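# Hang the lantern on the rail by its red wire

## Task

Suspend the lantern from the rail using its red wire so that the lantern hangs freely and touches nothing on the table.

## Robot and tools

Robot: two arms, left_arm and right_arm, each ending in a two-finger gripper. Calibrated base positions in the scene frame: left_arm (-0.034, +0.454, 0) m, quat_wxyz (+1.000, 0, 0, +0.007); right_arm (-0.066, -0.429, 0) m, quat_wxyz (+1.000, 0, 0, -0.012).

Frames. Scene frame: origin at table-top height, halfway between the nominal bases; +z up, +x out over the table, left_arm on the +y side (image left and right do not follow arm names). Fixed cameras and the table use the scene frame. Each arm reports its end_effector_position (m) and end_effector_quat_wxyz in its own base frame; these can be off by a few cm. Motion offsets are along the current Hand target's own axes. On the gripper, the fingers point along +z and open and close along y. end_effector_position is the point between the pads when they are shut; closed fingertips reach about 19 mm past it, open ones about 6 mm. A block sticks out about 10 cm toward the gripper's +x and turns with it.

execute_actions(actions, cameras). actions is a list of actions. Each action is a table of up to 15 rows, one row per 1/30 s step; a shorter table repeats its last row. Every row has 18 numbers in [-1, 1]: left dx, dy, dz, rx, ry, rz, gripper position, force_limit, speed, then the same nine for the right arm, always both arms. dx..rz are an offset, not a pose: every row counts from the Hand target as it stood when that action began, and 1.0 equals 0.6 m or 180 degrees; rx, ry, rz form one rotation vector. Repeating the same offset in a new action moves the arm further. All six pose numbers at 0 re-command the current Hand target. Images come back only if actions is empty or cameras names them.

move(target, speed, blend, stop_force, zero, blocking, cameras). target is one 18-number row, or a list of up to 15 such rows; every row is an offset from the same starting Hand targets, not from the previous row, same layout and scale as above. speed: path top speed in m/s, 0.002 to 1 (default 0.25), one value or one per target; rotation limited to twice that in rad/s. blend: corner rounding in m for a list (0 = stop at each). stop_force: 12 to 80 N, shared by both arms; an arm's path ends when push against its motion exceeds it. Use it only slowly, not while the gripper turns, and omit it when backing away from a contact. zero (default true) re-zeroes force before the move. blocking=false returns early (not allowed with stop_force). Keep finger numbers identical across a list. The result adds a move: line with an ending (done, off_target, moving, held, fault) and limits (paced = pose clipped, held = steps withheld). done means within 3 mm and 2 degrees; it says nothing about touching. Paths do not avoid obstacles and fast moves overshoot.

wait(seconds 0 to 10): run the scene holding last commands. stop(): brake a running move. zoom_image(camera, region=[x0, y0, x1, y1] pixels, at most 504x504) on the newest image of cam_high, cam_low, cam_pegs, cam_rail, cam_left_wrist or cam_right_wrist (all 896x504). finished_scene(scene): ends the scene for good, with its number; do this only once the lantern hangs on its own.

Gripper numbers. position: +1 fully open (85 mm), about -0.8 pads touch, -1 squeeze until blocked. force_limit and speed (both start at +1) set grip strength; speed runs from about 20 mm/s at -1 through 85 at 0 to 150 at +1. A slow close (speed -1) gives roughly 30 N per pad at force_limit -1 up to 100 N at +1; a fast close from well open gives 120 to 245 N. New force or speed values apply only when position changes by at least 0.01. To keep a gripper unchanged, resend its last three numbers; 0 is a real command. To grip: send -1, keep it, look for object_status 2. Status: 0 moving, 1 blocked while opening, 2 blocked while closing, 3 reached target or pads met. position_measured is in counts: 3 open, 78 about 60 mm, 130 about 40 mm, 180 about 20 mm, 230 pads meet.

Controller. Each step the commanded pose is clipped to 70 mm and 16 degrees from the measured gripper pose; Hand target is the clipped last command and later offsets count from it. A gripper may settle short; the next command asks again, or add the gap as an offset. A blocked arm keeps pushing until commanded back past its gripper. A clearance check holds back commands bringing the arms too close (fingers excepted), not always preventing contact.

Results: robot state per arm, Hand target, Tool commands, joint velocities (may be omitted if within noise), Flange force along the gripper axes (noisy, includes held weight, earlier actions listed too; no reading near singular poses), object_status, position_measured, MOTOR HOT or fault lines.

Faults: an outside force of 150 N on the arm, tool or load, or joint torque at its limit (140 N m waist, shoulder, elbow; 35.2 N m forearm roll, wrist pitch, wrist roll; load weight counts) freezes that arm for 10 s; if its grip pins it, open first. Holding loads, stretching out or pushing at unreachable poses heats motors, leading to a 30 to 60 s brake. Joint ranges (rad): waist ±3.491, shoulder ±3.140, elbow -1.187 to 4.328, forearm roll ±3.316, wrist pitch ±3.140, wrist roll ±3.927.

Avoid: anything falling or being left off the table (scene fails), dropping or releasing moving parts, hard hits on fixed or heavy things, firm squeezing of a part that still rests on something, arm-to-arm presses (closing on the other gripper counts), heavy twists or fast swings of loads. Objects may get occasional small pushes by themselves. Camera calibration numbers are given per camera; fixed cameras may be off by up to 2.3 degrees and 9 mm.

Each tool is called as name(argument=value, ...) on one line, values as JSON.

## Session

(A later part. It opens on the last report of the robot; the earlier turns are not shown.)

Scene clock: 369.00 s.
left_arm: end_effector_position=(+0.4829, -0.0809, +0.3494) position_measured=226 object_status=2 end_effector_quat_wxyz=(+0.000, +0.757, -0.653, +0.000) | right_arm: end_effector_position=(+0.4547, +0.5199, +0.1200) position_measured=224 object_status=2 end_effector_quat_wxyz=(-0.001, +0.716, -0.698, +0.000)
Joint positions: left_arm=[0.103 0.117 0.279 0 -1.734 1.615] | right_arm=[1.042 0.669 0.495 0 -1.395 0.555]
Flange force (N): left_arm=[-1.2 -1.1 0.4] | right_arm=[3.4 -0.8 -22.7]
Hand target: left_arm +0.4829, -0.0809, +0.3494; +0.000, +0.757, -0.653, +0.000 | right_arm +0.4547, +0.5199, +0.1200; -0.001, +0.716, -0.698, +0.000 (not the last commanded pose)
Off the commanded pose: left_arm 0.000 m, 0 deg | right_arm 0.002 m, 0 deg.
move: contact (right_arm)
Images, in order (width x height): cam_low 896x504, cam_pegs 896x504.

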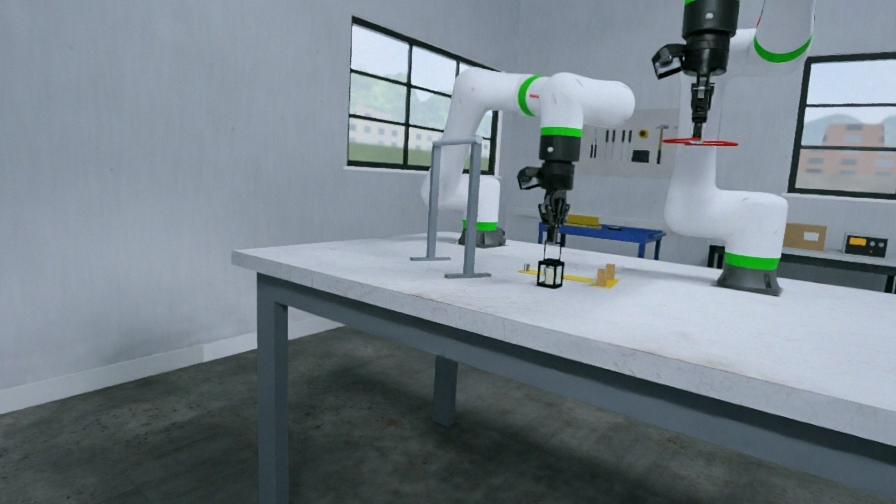

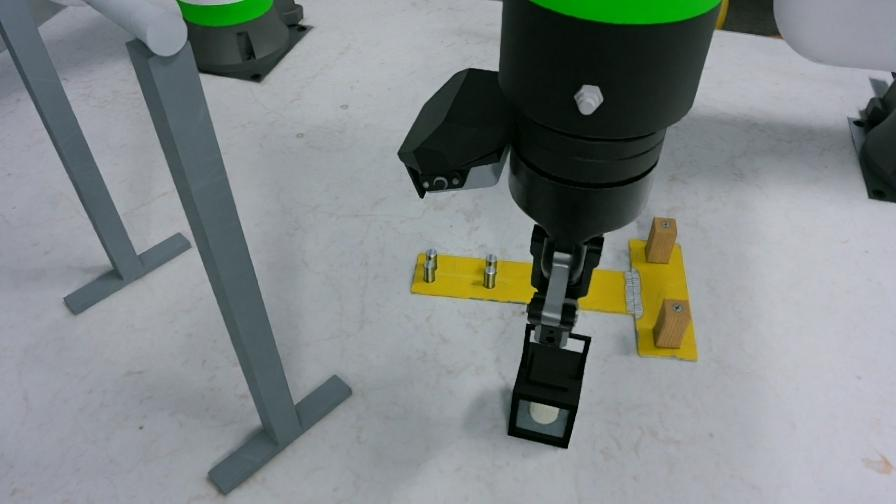

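move(target=[[0,0,0,0,0,0,-1,0,-1,0,0,-0.001,0,0,0,-0.3,0,-1],[0,0,0,0,0,0,-1,0,-1,0,0,-0.1,0,0,0,-0.3,0,-1],[0,0,0,0,0,0,-1,0,-1,0,0,-0.3,0,0,0,-0.3,0,-1],[0,0,0,0,0,0,-1,0,-1,0.3592,0.3167,-0.35,0,0,0,-0.3,0,-1]], speed=[0.05,0.06,0.25,0.3], blend=[0,0.01,0.03,0], cameras=["cam_pegs","cam_rail"])

move(target=[[0.5107,0.1813,0.049,0.1834,0.4844,0.2526,-1,0,-1,0.5992,0.0443,-0.03,0,0,0,-0.3,0,-1],[0.4847,-0.0415,0.0823,0.1834,0.4844,0.2526,-1,0,-1,0.5992,0.0443,-0.03,0,0,0,-0.3,0,-1],[0.4847,-0.0415,0.299,0.1834,0.4844,0.2526,-1,0,-1,0.5992,0.0443,-0.03,0,0,0,-0.3,0,-1]], speed=[0.3,0.25,0.15], blend=[0.03,0.02,0], cameras=["all"])

Scene clock: 413.10 s.
left_arm: end_effector_position=(+0.4829, -0.0809, +0.3494) position_measured=226 object_status=2 end_effector_quat_wxyz=(+0.000, +0.757, -0.653, +0.000) | right_arm: end_effector_position=(+0.2702, +0.2992, +0.3295) position_measured=167 object_status=3 end_effector_quat_wxyz=(-0.001, +0.716, -0.698, +0.000)
Joint positions: left_arm=[0.103 0.117 0.279 0 -1.734 1.615] | right_arm=[1.165 -0.113 0.002 0 -1.684 0.432]
Flange force (N): left_arm=[-1.2 -0.9 0.3] | right_arm=[3.3 -7.2 -3.3]
Hand target: left_arm +0.4829, -0.0809, +0.3494; +0.000, +0.757, -0.653, +0.000 | right_arm +0.2701, +0.2992, +0.3295; -0.001, +0.716, -0.698, +0.000
Off the commanded pose: left_arm 0.000 m, 0 deg | right_arm 0.000 m, 0 deg.
move: done
Images, in order (width x height): cam_pegs 896x504, cam_rail 896x504.

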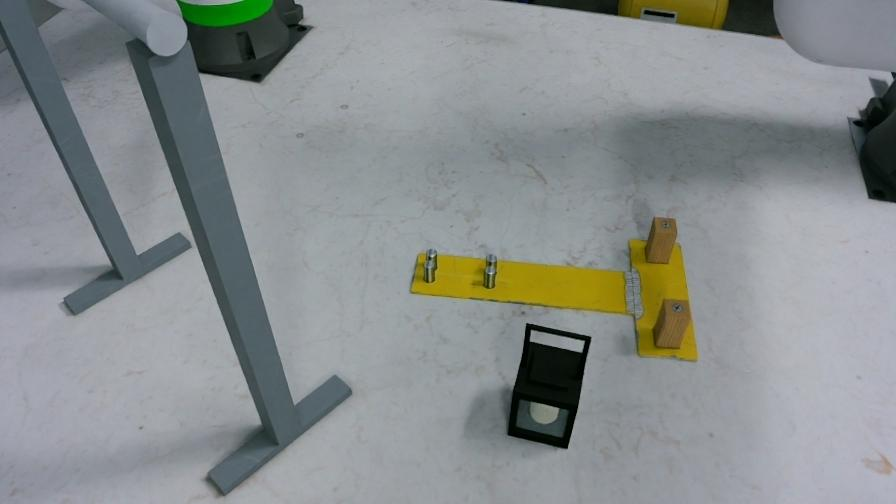

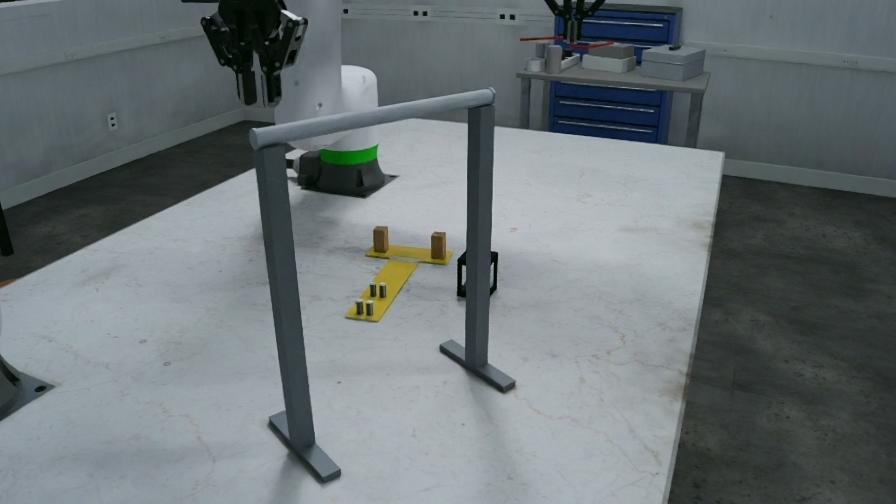

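Scene clock: 417.90 s.
left_arm: end_effector_position=(+0.5500, -0.3651, +0.1701) position_measured=226 object_status=2 end_effector_quat_wxyz=(-0.243, -0.242, +0.664, -0.664) | right_arm: end_effector_position=(+0.2529, -0.0609, +0.3469) position_measured=167 object_status=3 end_effector_quat_wxyz=(-0.001, +0.716, -0.698, +0.000)
Joint positions: left_arm=[-0.121 0.671 -0.467 1.681 -1.52 -0.441] | right_arm=[0.285 -0.483 -0.221 -0.001 -1.831 1.311]
Flange force (N): left_arm=[-3.0 -1.5 -0.5] | right_arm=[12.1 -2.9 -2.9]
Hand target: left_arm +0.5500, -0.3651, +0.1701; -0.243, -0.242, +0.664, -0.664 | right_arm +0.2529, -0.0609, +0.3469; -0.001, +0.716, -0.698, +0.000
Off the commanded pose: left_arm 0.000 m, 0 deg | right_arm 0.000 m, 0 deg.
move: done
camera_calibration:
cam_left_wrist: T_world_to_cam=[[-0.655651, 0.0144861, -0.754925, 0.500206], [0.717663, 0.322724, -0.617097, -0.149653], [0.234693, -0.946382, -0.221991, -0.304843], [0, 0, 0, 1]] pos_world=[0.506906, -0.247447, 0.217596]
cam_right_wrist: T_world_to_cam=[[-0.999147, -0.0411925, 0.00295875, 0.252387], [-0.0374684, 0.934284, 0.354555, -0.043205], [-0.0173693, 0.354142, -0.93503, 0.477258], [0, 0, 0, 1]] pos_world=[0.258842, -0.118255, 0.460822]

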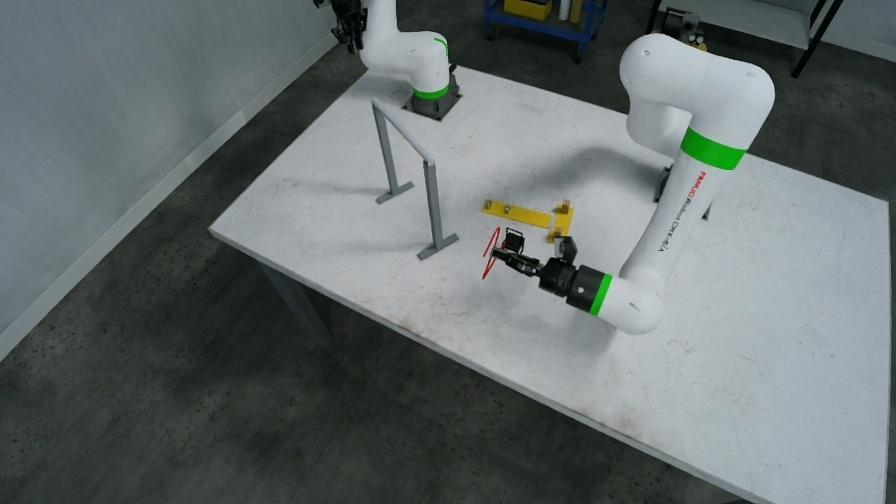

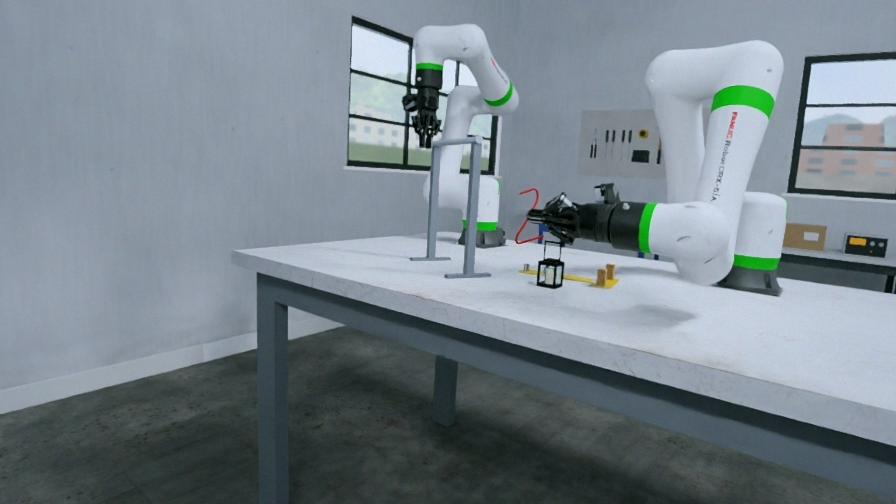

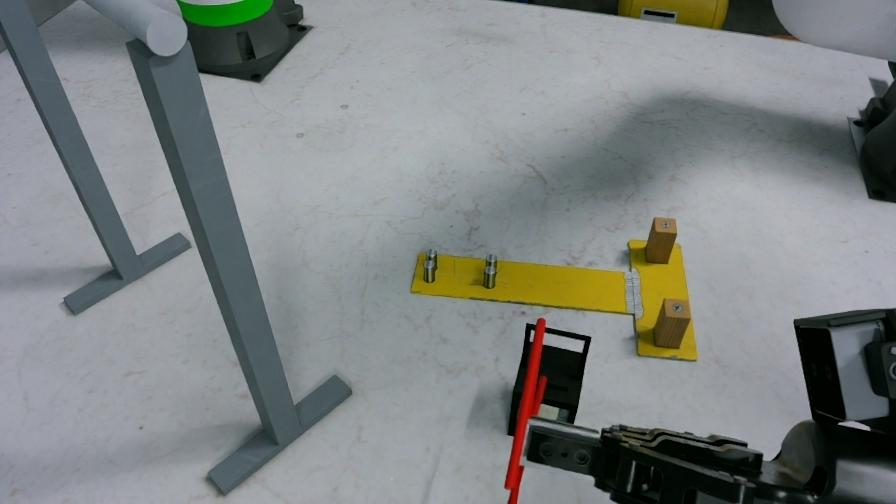

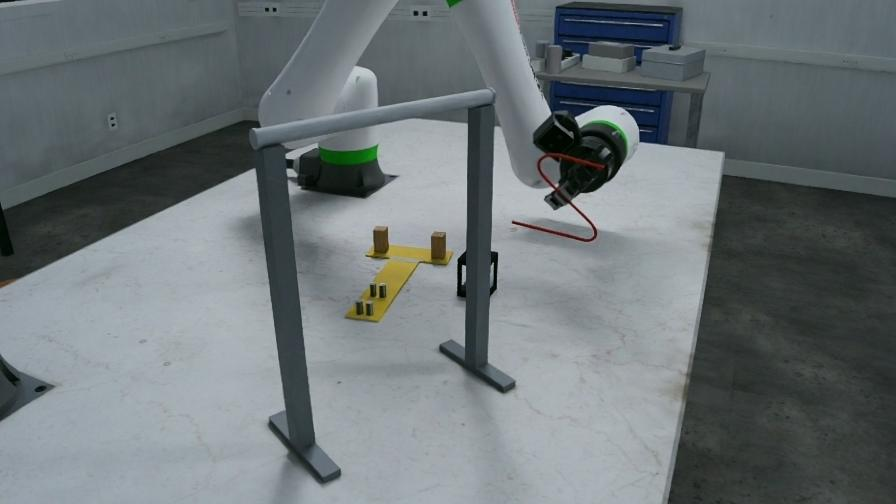

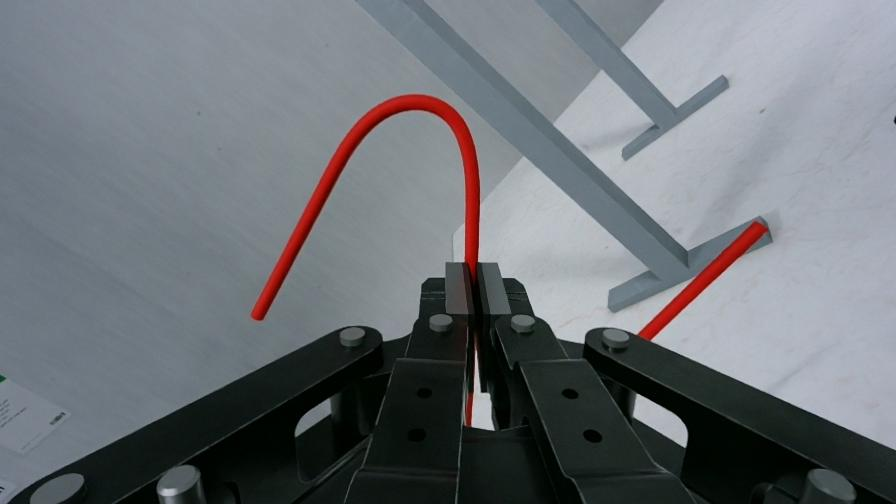

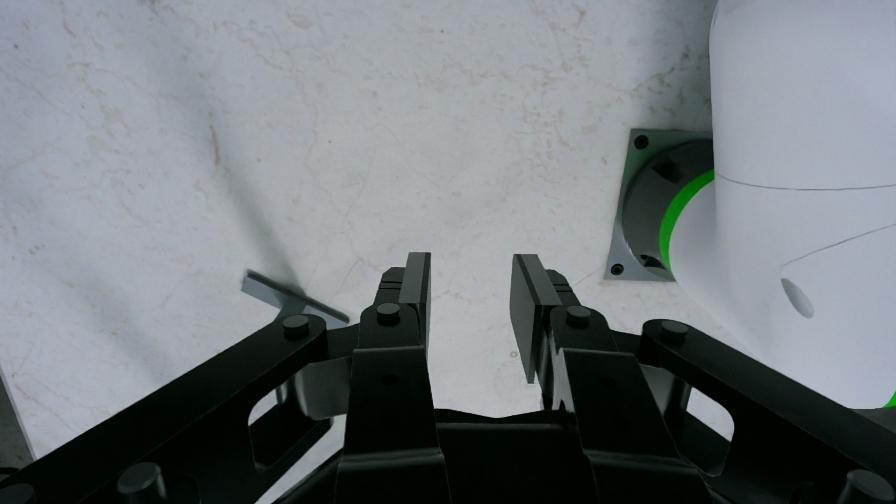

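zoom_image(camera="cam_low", region=[490, 170, 610, 300])

zoom_image(camera="cam_rail", region=[440, 120, 660, 320])

zoom_image(camera="cam_pegs", region=[460, 290, 660, 504])

Scaled by 3.877.

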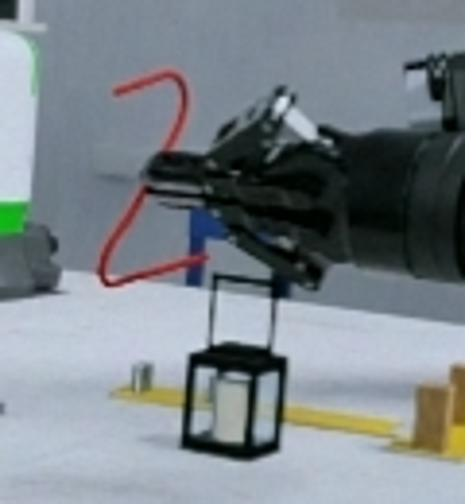

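Scaled by 2.291.

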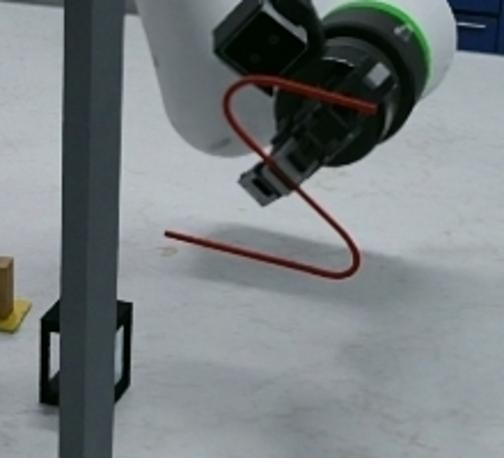

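Scaled by 2.355.

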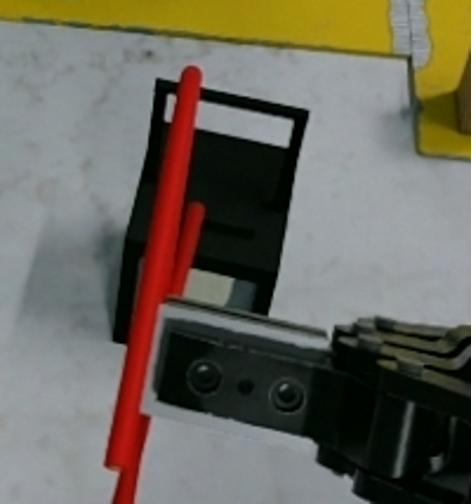

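move(target=[-0.0247,0.0294,0,0,0,0,-1,0,-1,0,0,0,0,0,0,-0.3,0,-1], speed=0.06, cameras=["cam_low","cam_pegs","cam_rail","cam_high"])

zoom_image(camera="cam_low", region=[510, 190, 590, 300])

zoom_image(camera="cam_high", region=[450, 200, 570, 300])

Scene clock: 434.10 s.
left_arm: end_effector_position=(+0.5500, -0.3651, +0.1470) position_measured=226 object_status=2 end_effector_quat_wxyz=(-0.243, -0.242, +0.664, -0.664) | right_arm: end_effector_position=(+0.2529, -0.0609, +0.3469) position_measured=167 object_status=3 end_effector_quat_wxyz=(-0.001, +0.716, -0.698, +0.000)
Joint positions: left_arm=[-0.122 0.714 -0.464 1.683 -1.525 -0.481] | right_arm=[0.285 -0.483 -0.221 -0.001 -1.831 1.311]
Flange force (N): left_arm=[-3.8 -0.3 -0.7] | right_arm=[13.1 -3.2 -3.5]
Hand target: left_arm +0.5500, -0.3651, +0.1470; -0.243, -0.242, +0.664, -0.664 | right_arm +0.2529, -0.0609, +0.3469; -0.001, +0.716, -0.698, +0.000
Off the commanded pose: left_arm 0.000 m, 0 deg | right_arm 0.000 m, 0 deg.
move: done
Images, in order (width x height): cam_high 896x504, cam_low 896x504, cam_pegs 896x504, cam_rail 896x504.

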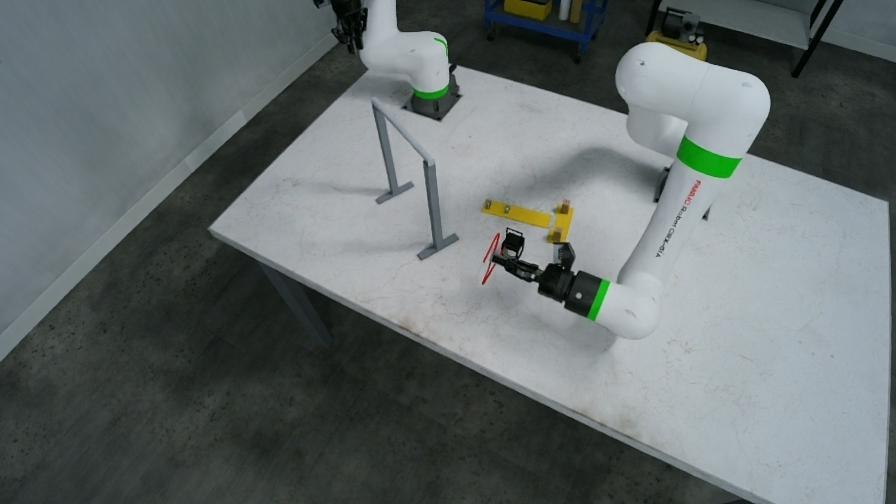

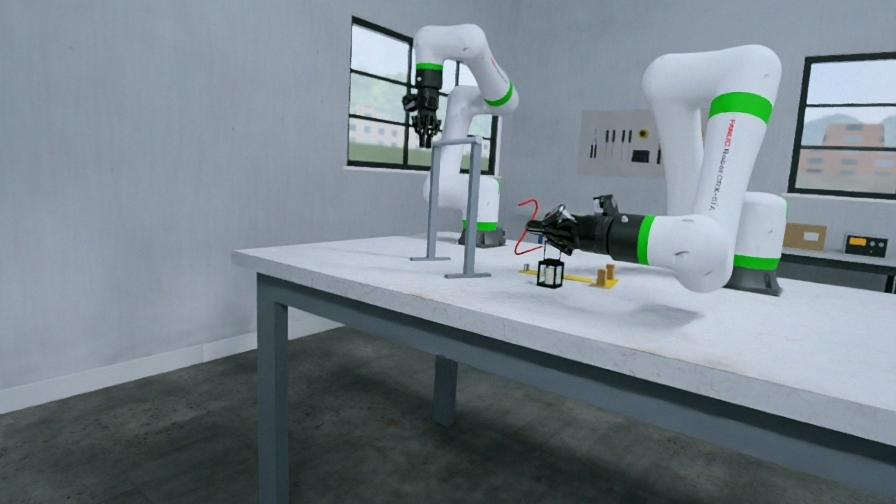

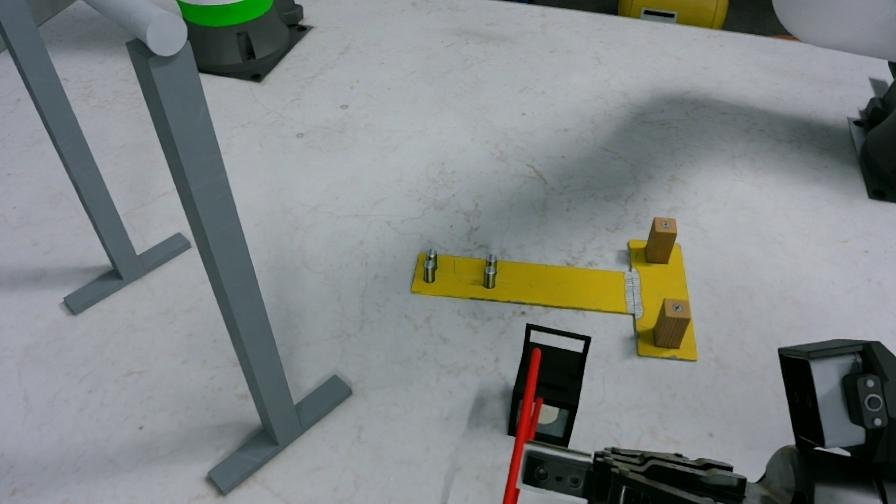

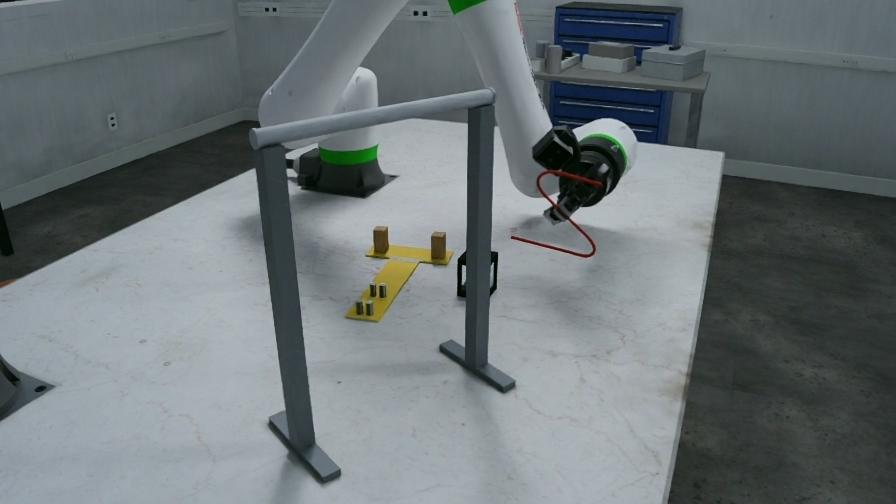

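Scaled by 4.582.

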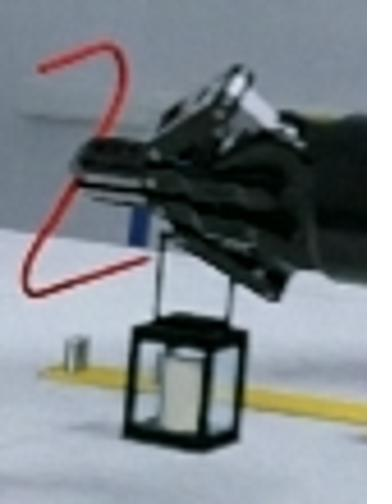

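Scaled by 4.200.

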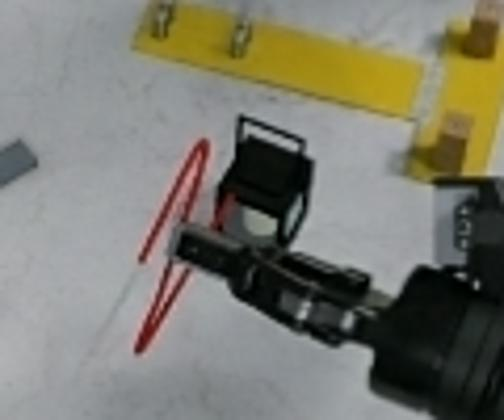

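move(target=[[-0.0032,0.0038,0,0,0,0,-1,0,-1,0,0,0,0,0,0,-0.3,0,-1],[0.1462,0.1292,0,0,0,0,-1,0,-1,0,0,0,0,0,0,-0.3,0,-1]], speed=0.03, stop_force=12, cameras=["cam_low","cam_pegs","cam_rail","cam_high"])

zoom_image(camera="cam_low", region=[510, 190, 590, 300])

zoom_image(camera="cam_pegs", region=[450, 280, 660, 490])

Scene clock: 461.00 s.
left_arm: end_effector_position=(+0.4330, -0.3650, +0.1443) position_measured=226 object_status=2 end_effector_quat_wxyz=(-0.243, -0.242, +0.664, -0.664) | right_arm: end_effector_position=(+0.2529, -0.0609, +0.3469) position_measured=167 object_status=3 end_effector_quat_wxyz=(-0.001, +0.716, -0.698, +0.000)
Joint positions: left_arm=[-0.17 0.55 -0.794 1.736 -1.533 -0.648] | right_arm=[0.285 -0.483 -0.221 -0.001 -1.831 1.311]
Flange force (N): left_arm=[-3.2 -0.4 -1.3] | right_arm=[13.0 -3.2 -3.5]
Hand target: left_arm +0.4330, -0.3650, +0.1443; -0.243, -0.242, +0.664, -0.664 | right_arm +0.2529, -0.0609, +0.3469; -0.001, +0.716, -0.698, +0.000
Off the commanded pose: left_arm 0.000 m, 0 deg | right_arm 0.000 m, 0 deg.
move: done
Images, in order (width x height): cam_high 896x504, cam_low 896x504, cam_pegs 896x504, cam_rail 896x504.

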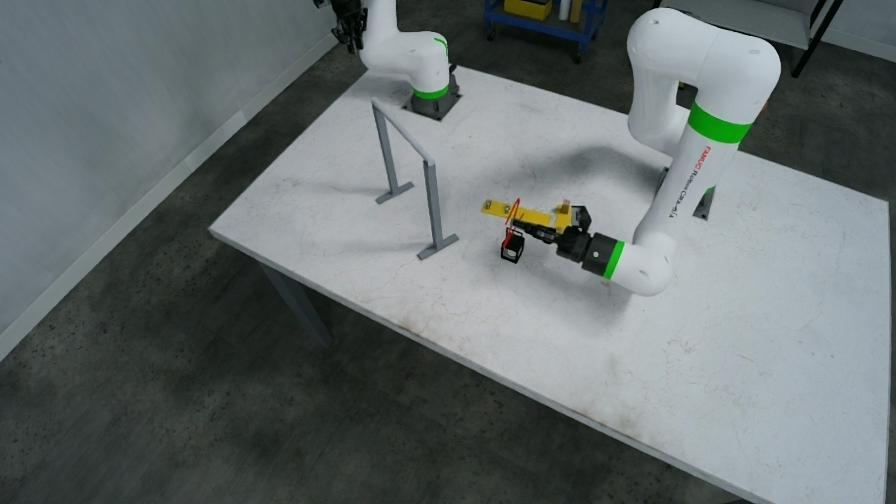

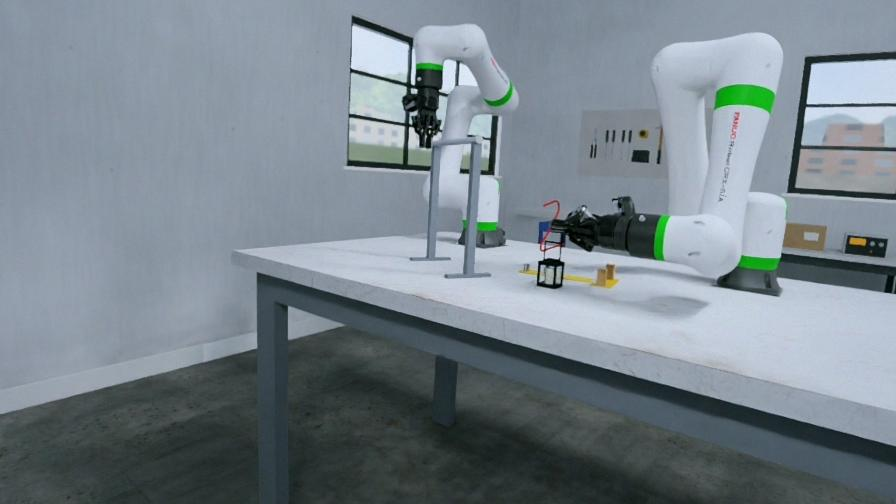

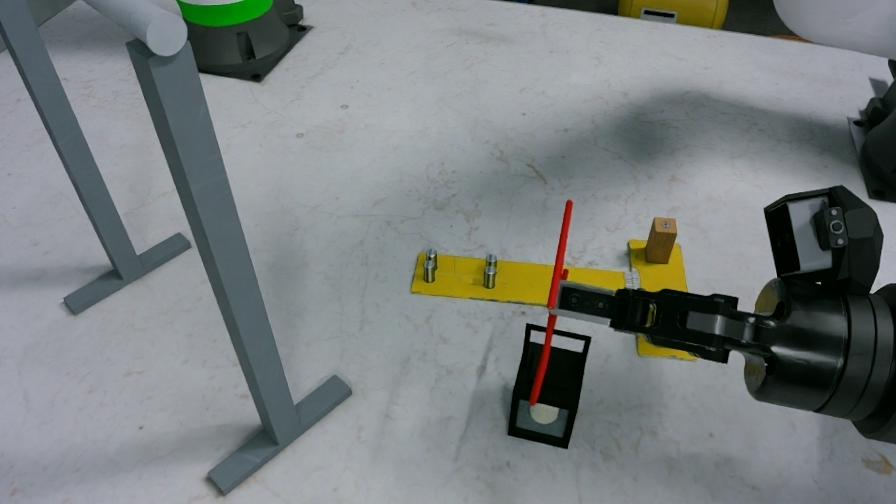

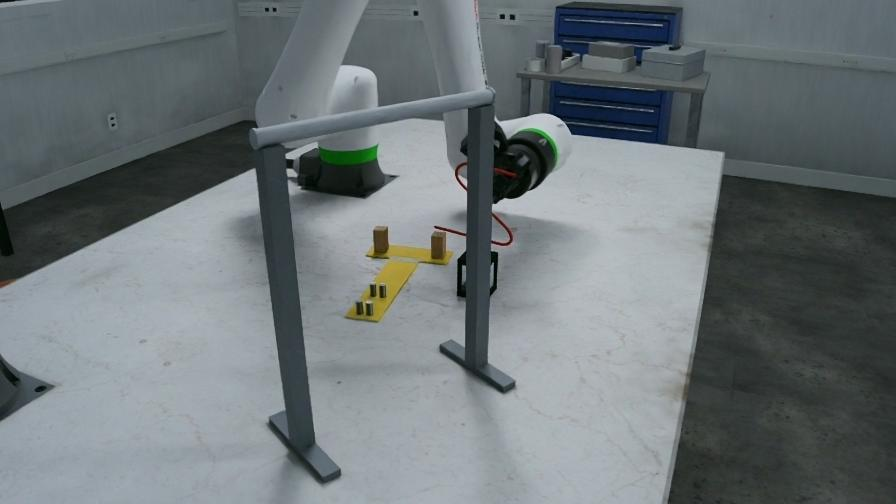

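Scaled by 4.582.

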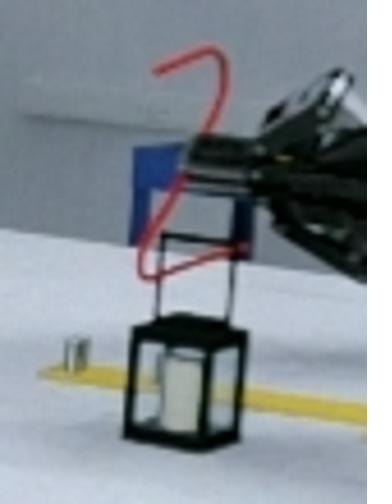

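Scaled by 2.400.

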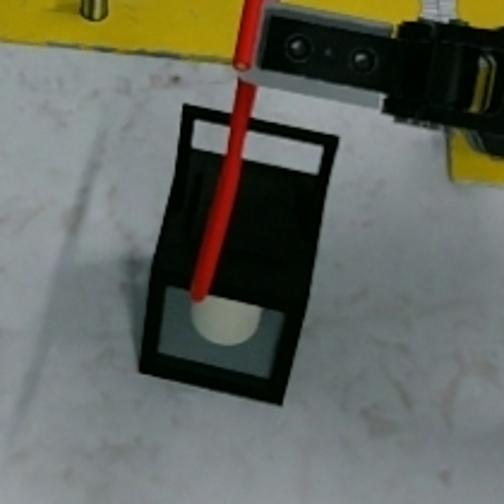

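move(target=[[0.0065,-0.0207,0,0,0,-0.139,-1,0,-1,0,0,0,0,0,0,-0.3,0,-1],[-0.0103,-0.0385,0,0,0,-0.278,-1,0,-1,0,0,0,0,0,0,-0.3,0,-1]], speed=0.06, blend=[0.005,0], cameras=["cam_low","cam_pegs","cam_rail"])

zoom_image(camera="cam_low", region=[510, 190, 590, 300])

zoom_image(camera="cam_pegs", region=[450, 280, 660, 490])

Scene clock: 474.70 s.
left_arm: end_effector_position=(+0.4526, -0.3650, +0.1579) position_measured=226 object_status=2 end_effector_quat_wxyz=(+0.501, +0.501, -0.499, +0.499) | right_arm: end_effector_position=(+0.2529, -0.0609, +0.3469) position_measured=167 object_status=3 end_effector_quat_wxyz=(-0.001, +0.716, -0.698, +0.000)
Joint positions: left_arm=[-0.159 0.546 -0.745 1.723 -1.527 0.28] | right_arm=[0.285 -0.483 -0.221 -0.001 -1.831 1.311]
Flange force (N): left_arm=[-1.8 -2.5 -1.0] | right_arm=[13.4 -3.1 -3.3]
Hand target: left_arm +0.4526, -0.3650, +0.1579; +0.501, +0.501, -0.499, +0.499 | right_arm +0.2529, -0.0609, +0.3469; -0.001, +0.716, -0.698, +0.000
Off the commanded pose: left_arm 0.000 m, 0 deg | right_arm 0.000 m, 0 deg.
move: done
Images, in order (width x height): cam_low 896x504, cam_pegs 896x504, cam_rail 896x504.

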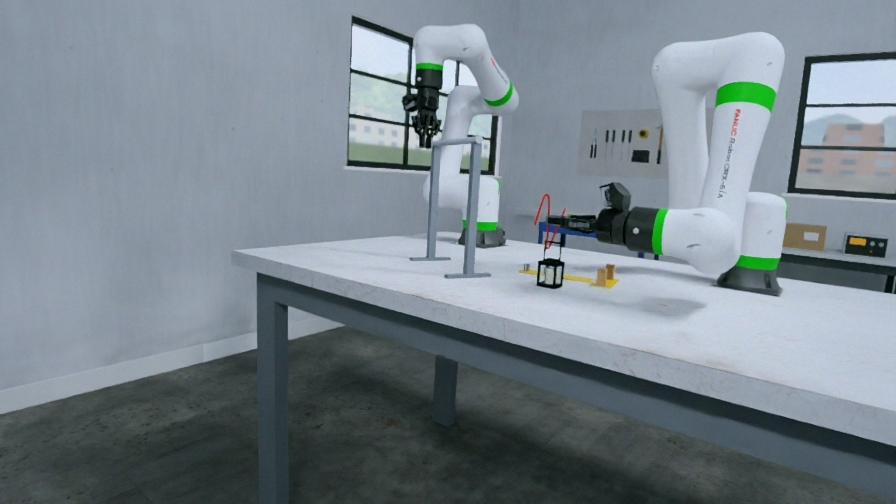

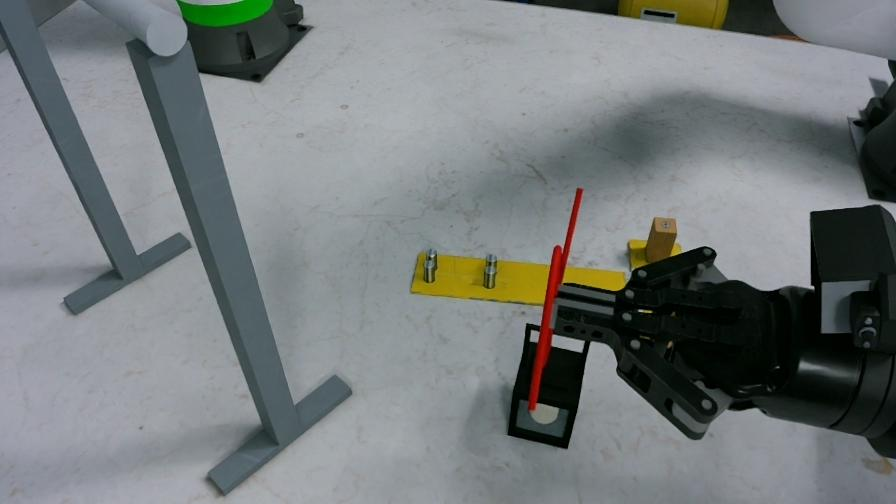

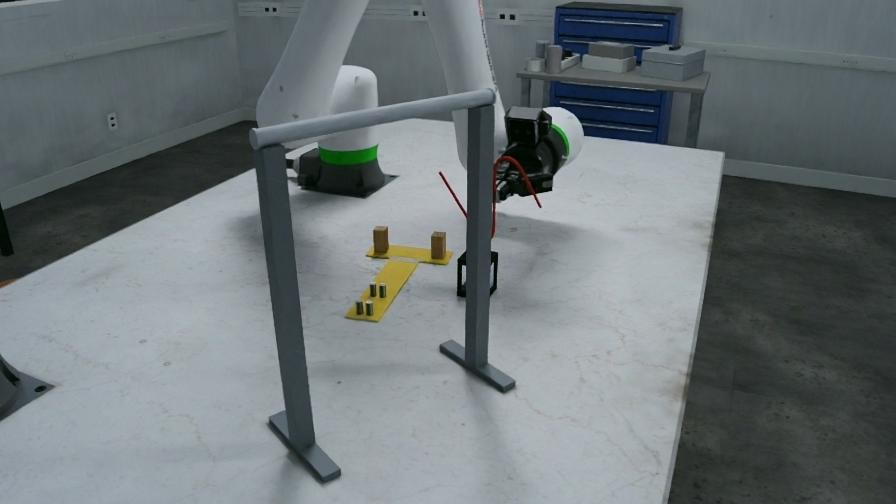

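Scaled by 4.582.

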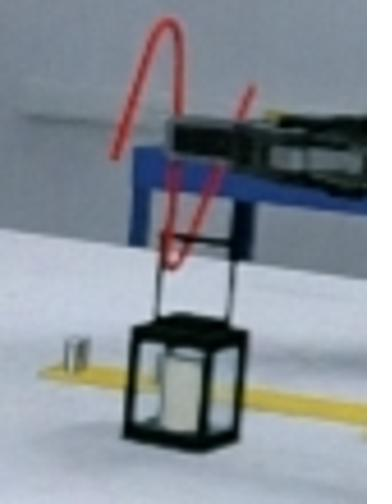

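Scaled by 2.400.

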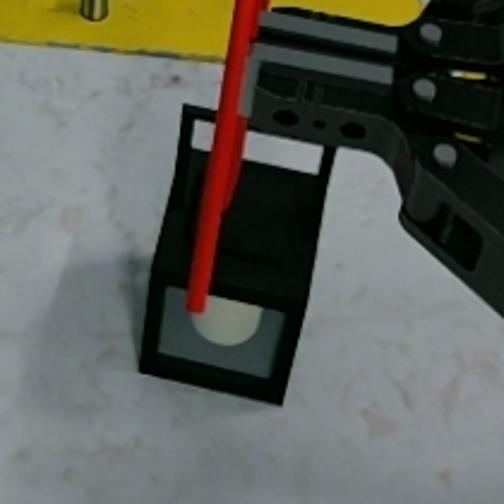

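move(target=[[0,0,-0.008,0,0,0,-1,0,-1,0,0,0,0,0,0,-0.3,0,-1],[0.06,0,-0.008,0,0,0,-1,0,-1,0,0,0,0,0,0,-0.3,0,-1]], speed=[0.02,0.025], cameras=["cam_low","cam_pegs","cam_rail"])

zoom_image(camera="cam_low", region=[510, 190, 590, 300])

Scene clock: 482.03 s.
left_arm: end_effector_position=(+0.4526, -0.3602, +0.1939) position_measured=226 object_status=2 end_effector_quat_wxyz=(+0.501, +0.501, -0.499, +0.499) | right_arm: end_effector_position=(+0.2529, -0.0609, +0.3469) position_measured=167 object_status=3 end_effector_quat_wxyz=(-0.001, +0.716, -0.698, +0.000)
Joint positions: left_arm=[-0.143 0.465 -0.749 1.705 -1.521 0.357] | right_arm=[0.285 -0.483 -0.221 -0.001 -1.831 1.311]
Flange force (N): left_arm=[-3.7 -2.0 -1.3] | right_arm=[12.6 -3.0 -3.2]
Hand target: left_arm +0.4527, -0.3602, +0.1939; +0.501, +0.501, -0.499, +0.499 | right_arm +0.2529, -0.0609, +0.3469; -0.001, +0.716, -0.698, +0.000
Off the commanded pose: left_arm 0.000 m, 0 deg | right_arm 0.000 m, 0 deg.
move: done
Images, in order (width x height): cam_low 896x504, cam_pegs 896x504, cam_rail 896x504.

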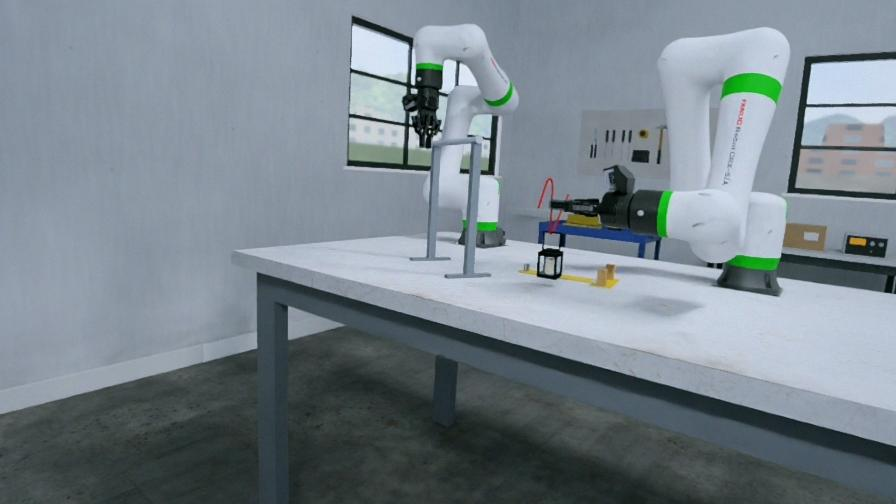

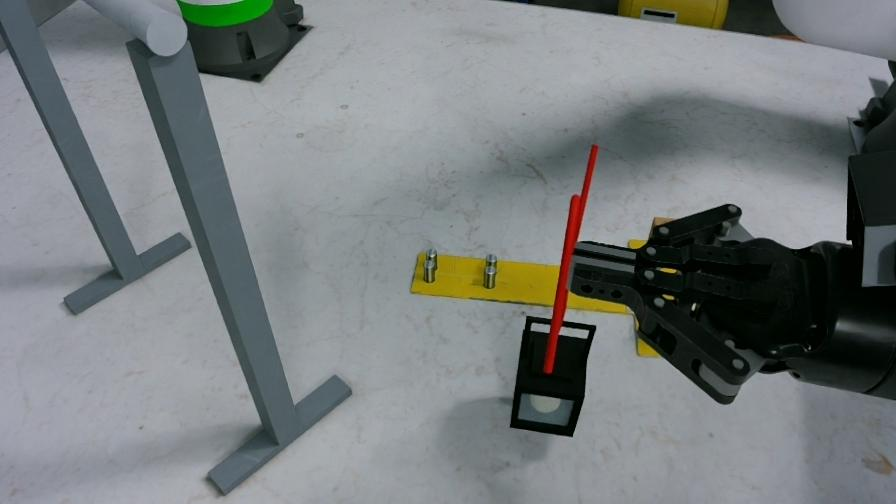

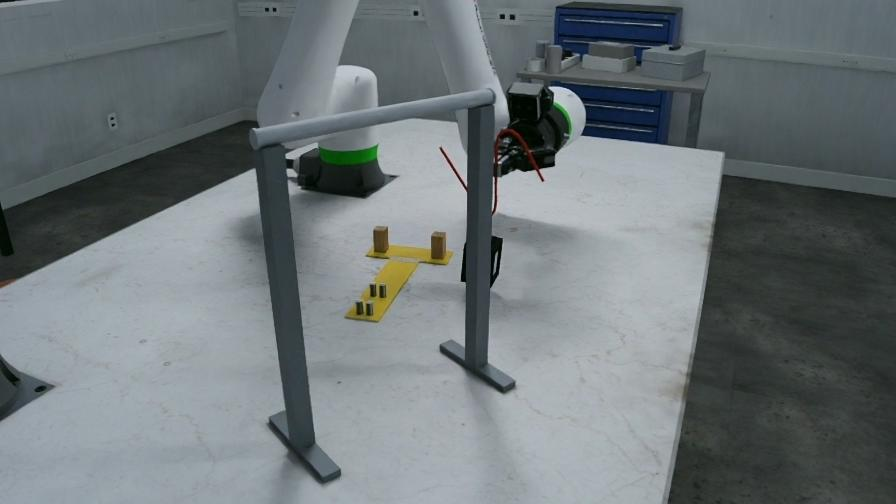

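Scaled by 4.582.

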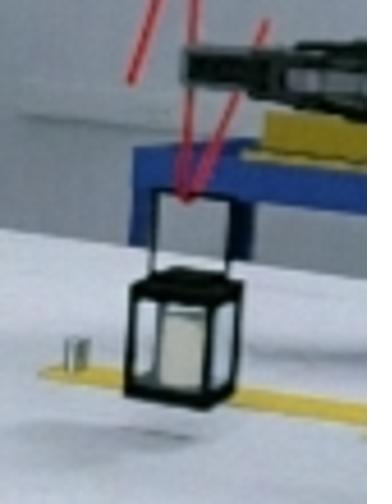

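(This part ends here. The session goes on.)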